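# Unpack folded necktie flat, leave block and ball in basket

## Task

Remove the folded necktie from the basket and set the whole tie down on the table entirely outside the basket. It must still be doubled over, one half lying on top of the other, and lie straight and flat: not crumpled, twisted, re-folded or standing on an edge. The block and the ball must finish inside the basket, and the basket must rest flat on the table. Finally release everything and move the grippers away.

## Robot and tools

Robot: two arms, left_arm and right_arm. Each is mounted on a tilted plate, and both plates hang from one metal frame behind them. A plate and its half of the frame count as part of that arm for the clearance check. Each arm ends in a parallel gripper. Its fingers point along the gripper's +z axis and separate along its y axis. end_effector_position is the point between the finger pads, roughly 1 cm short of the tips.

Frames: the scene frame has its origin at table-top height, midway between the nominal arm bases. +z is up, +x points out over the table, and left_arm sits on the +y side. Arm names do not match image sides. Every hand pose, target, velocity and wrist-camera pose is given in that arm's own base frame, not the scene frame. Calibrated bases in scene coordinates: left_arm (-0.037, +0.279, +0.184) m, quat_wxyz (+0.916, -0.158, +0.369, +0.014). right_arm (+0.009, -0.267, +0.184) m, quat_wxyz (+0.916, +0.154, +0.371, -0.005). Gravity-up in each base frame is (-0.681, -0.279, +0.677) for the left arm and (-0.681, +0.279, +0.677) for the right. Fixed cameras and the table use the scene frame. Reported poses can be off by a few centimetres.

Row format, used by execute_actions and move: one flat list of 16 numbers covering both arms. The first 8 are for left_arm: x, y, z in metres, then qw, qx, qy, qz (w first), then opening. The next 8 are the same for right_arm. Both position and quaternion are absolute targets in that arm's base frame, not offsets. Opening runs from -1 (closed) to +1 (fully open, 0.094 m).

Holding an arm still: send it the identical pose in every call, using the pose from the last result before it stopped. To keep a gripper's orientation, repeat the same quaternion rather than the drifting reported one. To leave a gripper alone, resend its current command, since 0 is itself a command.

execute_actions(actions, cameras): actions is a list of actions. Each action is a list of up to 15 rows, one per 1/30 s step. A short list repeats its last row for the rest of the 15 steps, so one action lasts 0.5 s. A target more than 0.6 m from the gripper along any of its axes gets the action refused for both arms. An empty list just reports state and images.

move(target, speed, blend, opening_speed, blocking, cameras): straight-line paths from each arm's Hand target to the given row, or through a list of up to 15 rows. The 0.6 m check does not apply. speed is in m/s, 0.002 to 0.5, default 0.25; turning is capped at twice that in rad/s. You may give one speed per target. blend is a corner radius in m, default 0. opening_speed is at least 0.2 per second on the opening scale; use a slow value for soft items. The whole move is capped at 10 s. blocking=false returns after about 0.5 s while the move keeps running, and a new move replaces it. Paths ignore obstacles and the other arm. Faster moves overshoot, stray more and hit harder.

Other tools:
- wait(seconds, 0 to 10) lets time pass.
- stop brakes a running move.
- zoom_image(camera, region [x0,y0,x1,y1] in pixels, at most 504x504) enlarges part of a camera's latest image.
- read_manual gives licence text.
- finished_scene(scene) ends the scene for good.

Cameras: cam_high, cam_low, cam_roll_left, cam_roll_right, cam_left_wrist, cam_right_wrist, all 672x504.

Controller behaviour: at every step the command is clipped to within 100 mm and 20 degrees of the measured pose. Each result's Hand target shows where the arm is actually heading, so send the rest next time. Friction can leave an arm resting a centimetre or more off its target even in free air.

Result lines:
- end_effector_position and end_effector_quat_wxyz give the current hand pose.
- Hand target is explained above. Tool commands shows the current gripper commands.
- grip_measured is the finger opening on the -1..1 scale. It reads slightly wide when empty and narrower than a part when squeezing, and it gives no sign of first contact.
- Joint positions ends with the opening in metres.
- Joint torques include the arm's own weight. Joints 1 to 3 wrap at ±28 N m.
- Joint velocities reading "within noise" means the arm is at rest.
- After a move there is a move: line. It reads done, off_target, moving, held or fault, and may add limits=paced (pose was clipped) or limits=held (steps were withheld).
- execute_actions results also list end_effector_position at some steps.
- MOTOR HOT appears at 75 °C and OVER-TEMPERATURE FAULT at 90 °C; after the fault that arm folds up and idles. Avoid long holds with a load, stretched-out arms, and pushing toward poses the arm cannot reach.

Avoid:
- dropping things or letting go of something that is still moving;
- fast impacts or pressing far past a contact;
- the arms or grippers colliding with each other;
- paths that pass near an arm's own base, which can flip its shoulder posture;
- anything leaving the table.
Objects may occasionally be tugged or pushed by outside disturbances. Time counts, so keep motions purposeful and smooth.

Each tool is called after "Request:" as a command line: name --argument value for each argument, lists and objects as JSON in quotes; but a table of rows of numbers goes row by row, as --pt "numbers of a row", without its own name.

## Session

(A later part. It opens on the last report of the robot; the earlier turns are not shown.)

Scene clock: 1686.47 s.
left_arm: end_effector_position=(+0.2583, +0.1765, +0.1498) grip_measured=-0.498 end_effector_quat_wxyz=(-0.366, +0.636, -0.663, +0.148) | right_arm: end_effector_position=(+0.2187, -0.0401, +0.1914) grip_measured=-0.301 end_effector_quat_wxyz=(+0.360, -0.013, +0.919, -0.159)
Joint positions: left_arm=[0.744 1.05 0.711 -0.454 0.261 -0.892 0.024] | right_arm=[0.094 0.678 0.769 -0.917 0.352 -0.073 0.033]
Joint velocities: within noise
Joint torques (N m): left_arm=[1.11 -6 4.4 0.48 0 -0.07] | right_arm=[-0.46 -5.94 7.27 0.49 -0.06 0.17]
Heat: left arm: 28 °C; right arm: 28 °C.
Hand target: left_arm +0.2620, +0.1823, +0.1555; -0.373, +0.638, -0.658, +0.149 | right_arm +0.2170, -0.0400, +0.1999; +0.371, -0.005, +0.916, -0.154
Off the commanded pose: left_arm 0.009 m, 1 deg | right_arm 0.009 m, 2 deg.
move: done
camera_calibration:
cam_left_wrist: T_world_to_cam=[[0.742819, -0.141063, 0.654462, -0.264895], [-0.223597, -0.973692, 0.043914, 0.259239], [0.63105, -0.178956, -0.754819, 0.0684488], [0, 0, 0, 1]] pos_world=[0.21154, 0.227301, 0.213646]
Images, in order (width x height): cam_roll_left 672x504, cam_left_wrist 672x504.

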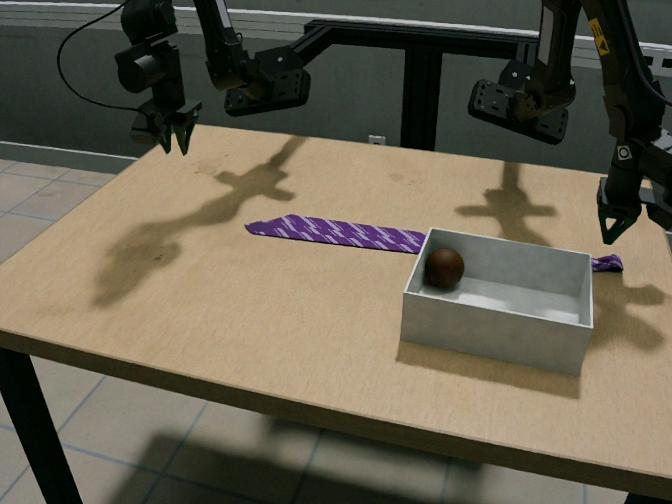

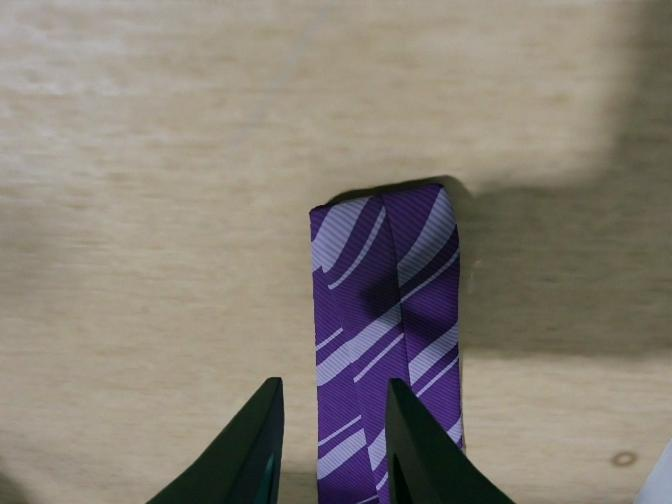

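Request:
move --pt "0.2686 0.2044 0.1711 0.3726 -0.6378 0.6576 -0.1492 -0.4 0.217 -0.04 0.2 0.371 -0.005 0.916 -0.154 -0.3" --pt "0.3094 0.2211 0.1304 0.3726 -0.6378 0.6576 -0.1492 -0.4 0.217 -0.04 0.2 0.371 -0.005 0.916 -0.154 -0.3" --speed 0.06 --cameras '["cam_left_wrist","cam_roll_left"]'

Request:
zoom_image --camera "cam_roll_left" --region '[540, 180, 672, 310]'

Scene clock: 1692.00 s.
left_arm: end_effector_position=(+0.3015, +0.2155, +0.1416) grip_measured=-0.402 end_effector_quat_wxyz=(-0.371, +0.637, -0.658, +0.154) | right_arm: end_effector_position=(+0.2187, -0.0401, +0.1914) grip_measured=-0.301 end_effector_quat_wxyz=(+0.360, -0.013, +0.919, -0.159)
Joint positions: left_arm=[0.747 1.307 0.82 -0.293 0.27 -0.904 0.028] | right_arm=[0.094 0.678 0.769 -0.917 0.352 -0.073 0.033]
Joint velocities: within noise
Joint torques (N m): left_arm=[0.32 -5.22 1.58 0.99 -0.21 -0.03] | right_arm=[-0.5 -5.93 7.25 0.47 -0.06 0.15]
Heat: left arm: 28 °C; right arm: 28 °C.
Hand target: left_arm +0.3084, +0.2203, +0.1307; -0.372, +0.638, -0.658, +0.149 | right_arm +0.2171, -0.0400, +0.1999; +0.371, -0.005, +0.916, -0.154
Off the commanded pose: left_arm 0.015 m, 1 deg | right_arm 0.009 m, 2 deg.
move: off_target (left_arm)
camera_calibration:
cam_left_wrist: T_world_to_cam=[[0.731915, -0.13543, 0.667801, -0.285932], [-0.220183, -0.974479, 0.0436971, 0.306356], [0.644841, -0.179021, -0.743056, 0.0361517], [0, 0, 0, 1]] pos_world=[0.25342, 0.266286, 0.204422]
Images, in order (width x height): cam_roll_left 672x504, cam_left_wrist 672x504.

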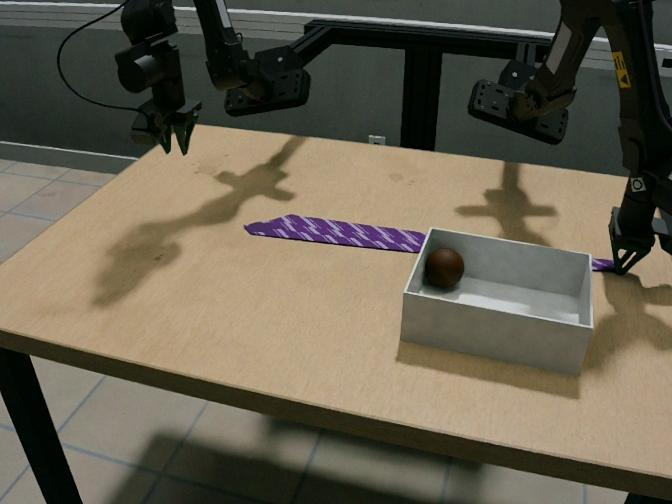

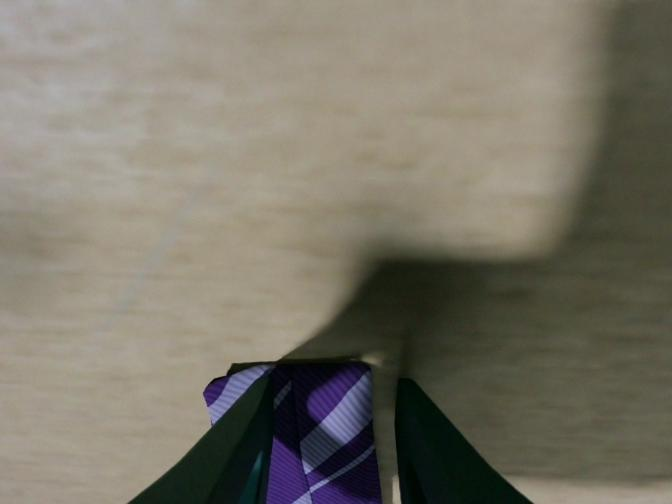

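Scaled by 3.818 from the camera's 672x504 image, which has a finer 960x720 frame.

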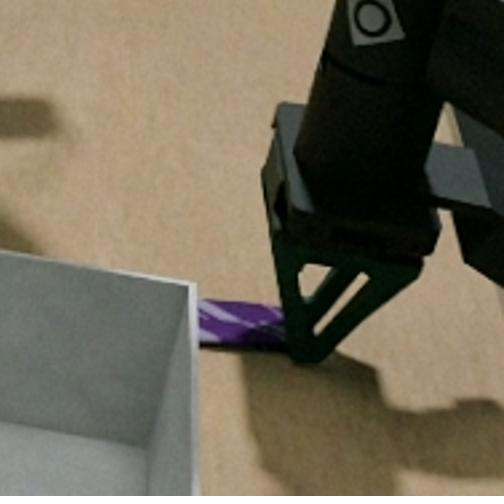

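Request:
move --pt "0.2686 0.2044 0.1711 0.3726 -0.6378 0.6576 -0.1492 -0.7 0.217 -0.04 0.2 0.371 -0.005 0.916 -0.154 -0.3" --pt "0.2613 0.2058 0.1644 0.3726 -0.6378 0.6576 -0.1492 -0.7 0.217 -0.04 0.2 0.371 -0.005 0.916 -0.154 -0.3" --pt "0.3041 0.2222 0.1217 0.3726 -0.6378 0.6576 -0.1492 -0.7 0.217 -0.04 0.2 0.371 -0.005 0.916 -0.154 -0.3" --pt "0.2600 0.2000 0.1650 0.3726 -0.6378 0.6576 -0.1492 -0.7 0.217 -0.04 0.2 0.371 -0.005 0.916 -0.154 -0.3" --pt "0.2100 0.1600 0.2100 0.3726 -0.6378 0.6576 -0.1492 -0.7 0.217 -0.04 0.2 0.371 -0.005 0.916 -0.154 -0.3" --speed 0.1 --cameras '["cam_left_wrist","cam_roll_left"]'

Request:
zoom_image --camera "cam_roll_left" --region '[540, 180, 672, 310]'

Scene clock: 1700.03 s.
left_arm: end_effector_position=(+0.2120, +0.1593, +0.1990) grip_measured=-0.698 end_effector_quat_wxyz=(-0.360, +0.642, -0.659, +0.152) | right_arm: end_effector_position=(+0.2187, -0.0401, +0.1914) grip_measured=-0.301 end_effector_quat_wxyz=(+0.360, -0.013, +0.919, -0.159)
Joint positions: left_arm=[0.876 0.881 0.851 -0.804 0.354 -0.807 0.014] | right_arm=[0.094 0.678 0.769 -0.917 0.352 -0.073 0.033]
Joint velocities: within noise
Joint torques (N m): left_arm=[1.1 -8.01 5.41 0.2 -0.01 0.06] | right_arm=[-0.47 -5.93 7.23 0.48 -0.05 0.15]
Heat: left arm: 29 °C; right arm: 28 °C.
Hand target: left_arm +0.2101, +0.1599, +0.2098; -0.373, +0.638, -0.657, +0.149 | right_arm +0.2171, -0.0400, +0.1999; +0.371, -0.005, +0.916, -0.154
Off the commanded pose: left_arm 0.011 m, 2 deg | right_arm 0.009 m, 2 deg.
move: off_target (left_arm)
camera_calibration:
cam_left_wrist: T_world_to_cam=[[0.745328, -0.122814, 0.655288, -0.268722], [-0.214952, -0.974666, 0.0618152, 0.224764], [0.631096, -0.186928, -0.752845, 0.132609], [0, 0, 0, 1]] pos_world=[0.16491, 0.210855, 0.262031]
Images, in order (width x height): cam_roll_left 672x504, cam_left_wrist 672x504.

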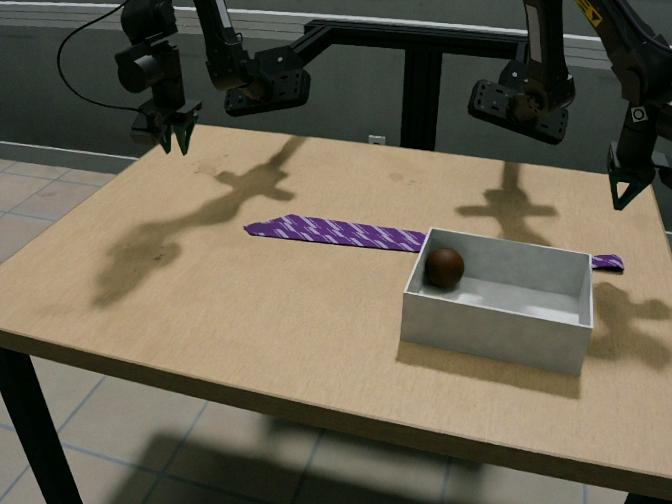

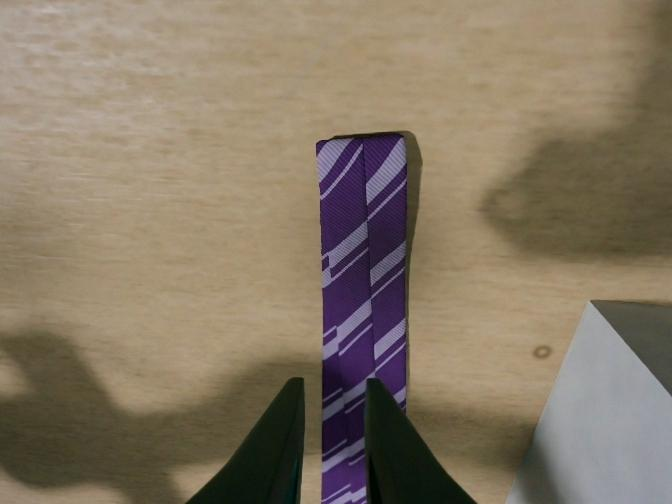

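Scaled by 3.818 from the camera's 672x504 image, which has a finer 960x720 frame.

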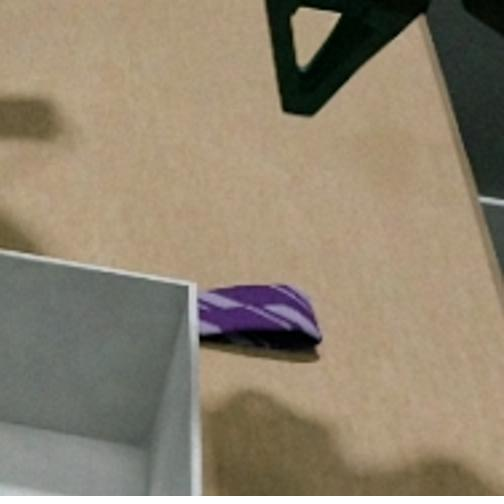

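Request:
move --pt "0.1504 -0.0050 0.2079 0.1811 0.5995 0.6927 0.3582 -0.3 0.2564 0.1500 0.1092 0.1138 -0.7150 0.5725 -0.3852 0.0" --speed 0.4 --cameras '["cam_high","cam_right_wrist","cam_left_wrist","cam_low"]'

Request:
zoom_image --camera "cam_high" --region '[165, 270, 445, 370]'

Request:
zoom_image --camera "cam_low" --region '[200, 220, 480, 320]'

Scene clock: 1708.60 s.
left_arm: end_effector_position=(+0.1517, -0.0043, +0.2016) grip_measured=-0.302 end_effector_quat_wxyz=(+0.183, +0.605, +0.697, +0.338) | right_arm: end_effector_position=(+0.2547, +0.1410, +0.1072) grip_measured=-0.001 end_effector_quat_wxyz=(-0.106, +0.710, -0.580, +0.385)
Joint positions: left_arm=[-0.988 0.691 0.898 -1.559 -0.764 0.53 0.033] | right_arm=[0.957 1.433 0.858 -0.788 0.801 -0.902 0.047]
Joint velocities: within noise
Joint torques (N m): left_arm=[-0.14 -0.01 4.77 0.2 -0.03 0.07] | right_arm=[6.05 -3.77 5.12 0.67 0.02 -0.06]
Heat: left arm: 29 °C; right arm: 28 °C.
Hand target: left_arm +0.1517, -0.0045, +0.2075; +0.187, +0.608, +0.693, +0.338 | right_arm +0.2562, +0.1500, +0.1094; -0.114, +0.715, -0.572, +0.385
Off the commanded pose: left_arm 0.006 m, 2 deg | right_arm 0.009 m, 1 deg.
joint sent to its limit (left arm) — joint 4 (wrist pitch), lower limit. The joint targets are off in orientation, not in position.
move: done
camera_calibration:
cam_left_wrist: T_world_to_cam=[[-0.712248, -0.038431, -0.700875, 0.249322], [-0.478965, 0.756532, 0.445255, 0.0223125], [0.513123, 0.652827, -0.557245, 0.124114], [0, 0, 0, 1]] pos_world=[0.12458, -0.0883231, 0.233971]
cam_right_wrist: T_world_to_cam=[[0.7422, 0.273373, 0.611888, -0.288732], [-0.2474, -0.736771, 0.629255, 0.143221], [0.622843, -0.618414, -0.479199, 0.0668698], [0, 0, 0, 1]] pos_world=[0.20808, 0.225806, 0.118593]
Images, in order (width x height): cam_high 672x504, cam_low 672x504, cam_left_wrist 672x504, cam_right_wrist 672x504.

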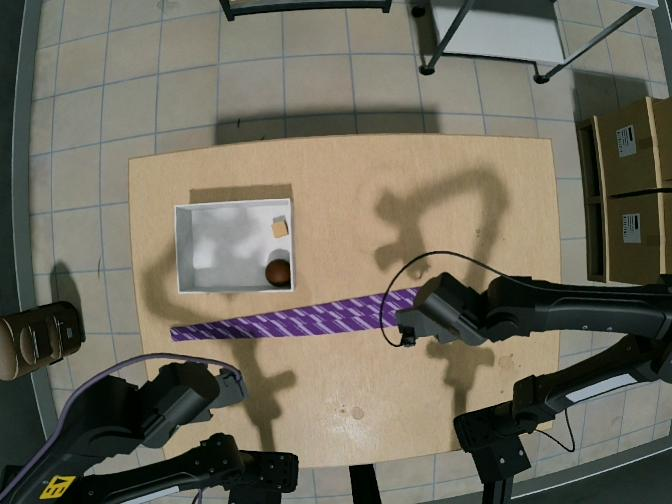

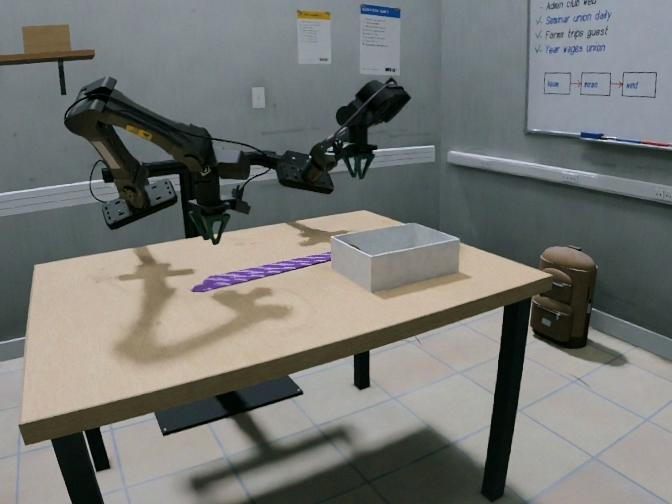

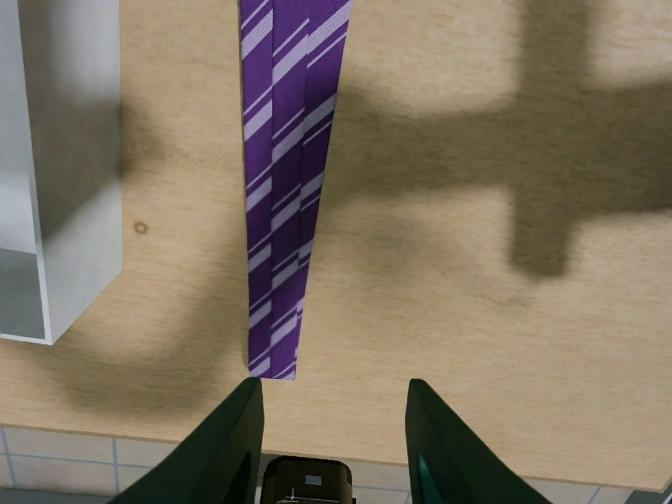

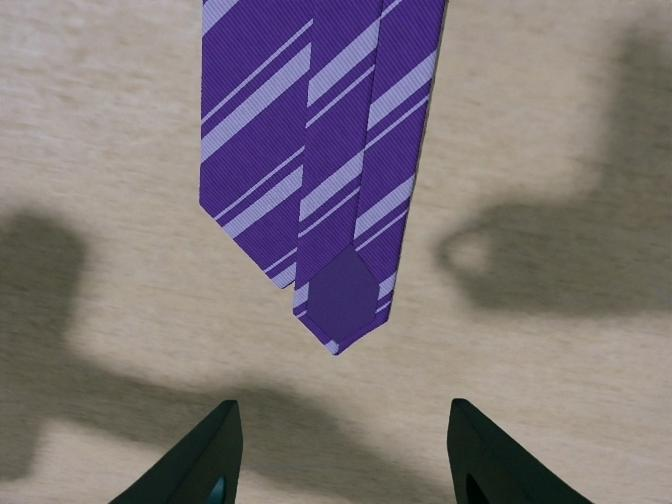

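Scaled by 1.800 from the camera's 672x504 image, which has a finer 960x720 frame.

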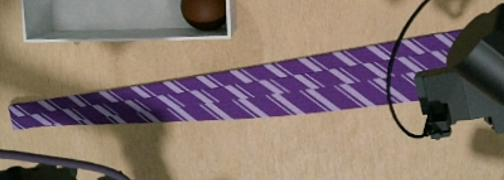

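Scaled by 1.800 from the camera's 672x504 image, which has a finer 960x720 frame.

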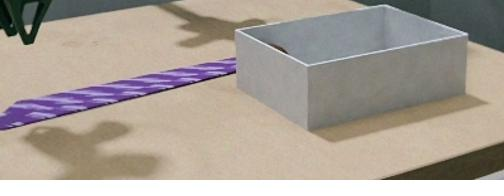

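Request:
move --pt "0.1504 -0.0050 0.2079 0.1811 0.5995 0.6927 0.3582 -0.3 0.217 -0.1277 0.2943 0.371 -0.005 0.916 -0.154 0.0" --speed 0.4 --cameras '["cam_high","cam_roll_right","cam_roll_left"]'

Request:
zoom_image --camera "cam_high" --region '[165, 200, 445, 370]'

Scene clock: 1715.07 s.
left_arm: end_effector_position=(+0.1518, -0.0038, +0.2019) grip_measured=-0.302 end_effector_quat_wxyz=(+0.182, +0.605, +0.697, +0.339) | right_arm: end_effector_position=(+0.2156, -0.1268, +0.2925) grip_measured=-0.001 end_effector_quat_wxyz=(+0.373, -0.007, +0.914, -0.161)
Joint positions: left_arm=[-0.988 0.691 0.898 -1.56 -0.767 0.531 0.033] | right_arm=[-0.685 0.9 1.223 -1.078 -0.21 -0.609 0.047]
Joint velocities: within noise
Joint torques (N m): left_arm=[-0.12 0.01 4.77 0.21 -0.01 0.07] | right_arm=[-0.85 -6.02 8.12 0.55 -0.12 0.06]
Heat: left arm: 29 °C; right arm: 28 °C.
Hand target: left_arm +0.1517, -0.0045, +0.2074; +0.187, +0.608, +0.693, +0.339 | right_arm +0.2170, -0.1277, +0.2943; +0.371, -0.005, +0.916, -0.154
Off the commanded pose: left_arm 0.006 m, 2 deg | right_arm 0.002 m, 1 deg.
joint sent to its limit (left arm) — joint 4 (wrist pitch), lower limit. The joint targets are off in orientation, not in position.
move: done
Images, in order (width x height): cam_high 672x504, cam_roll_left 672x504, cam_roll_right 672x504.

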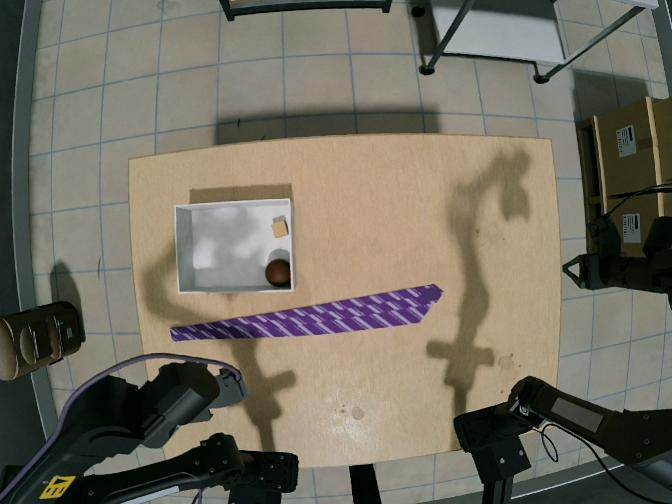

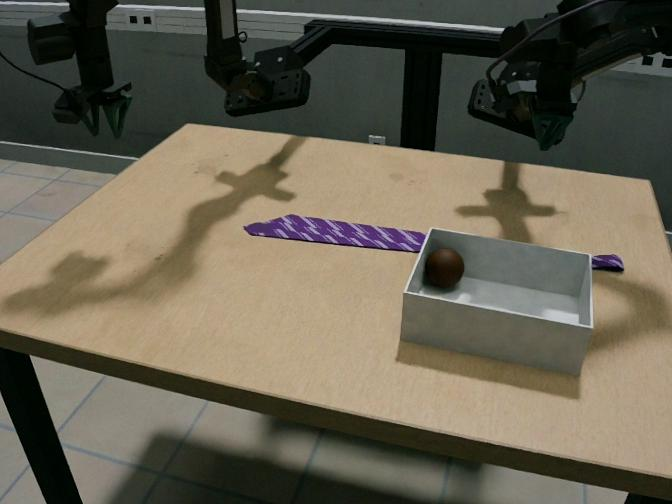

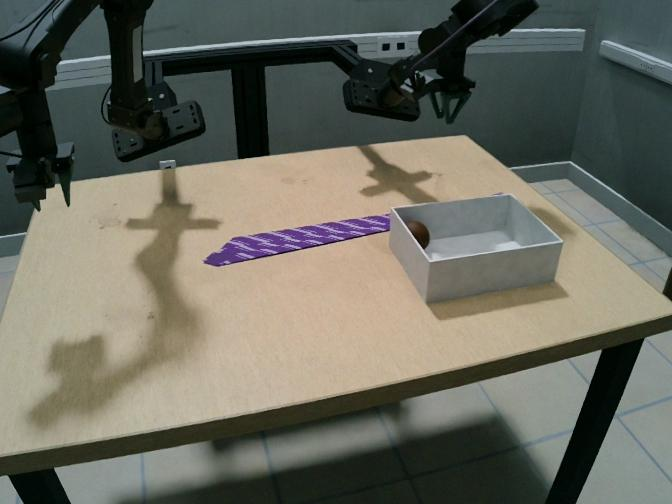

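Scaled by 1.800 from the camera's 672x504 image, which has a finer 960x720 frame.

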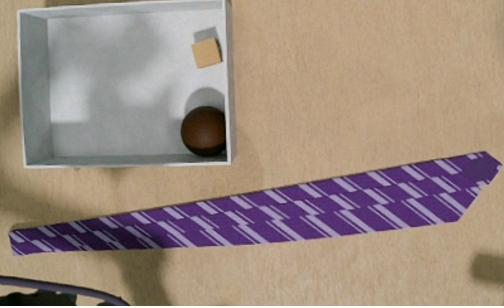

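Request:
finished_scene --scene 1

The scene is finished: the task was done.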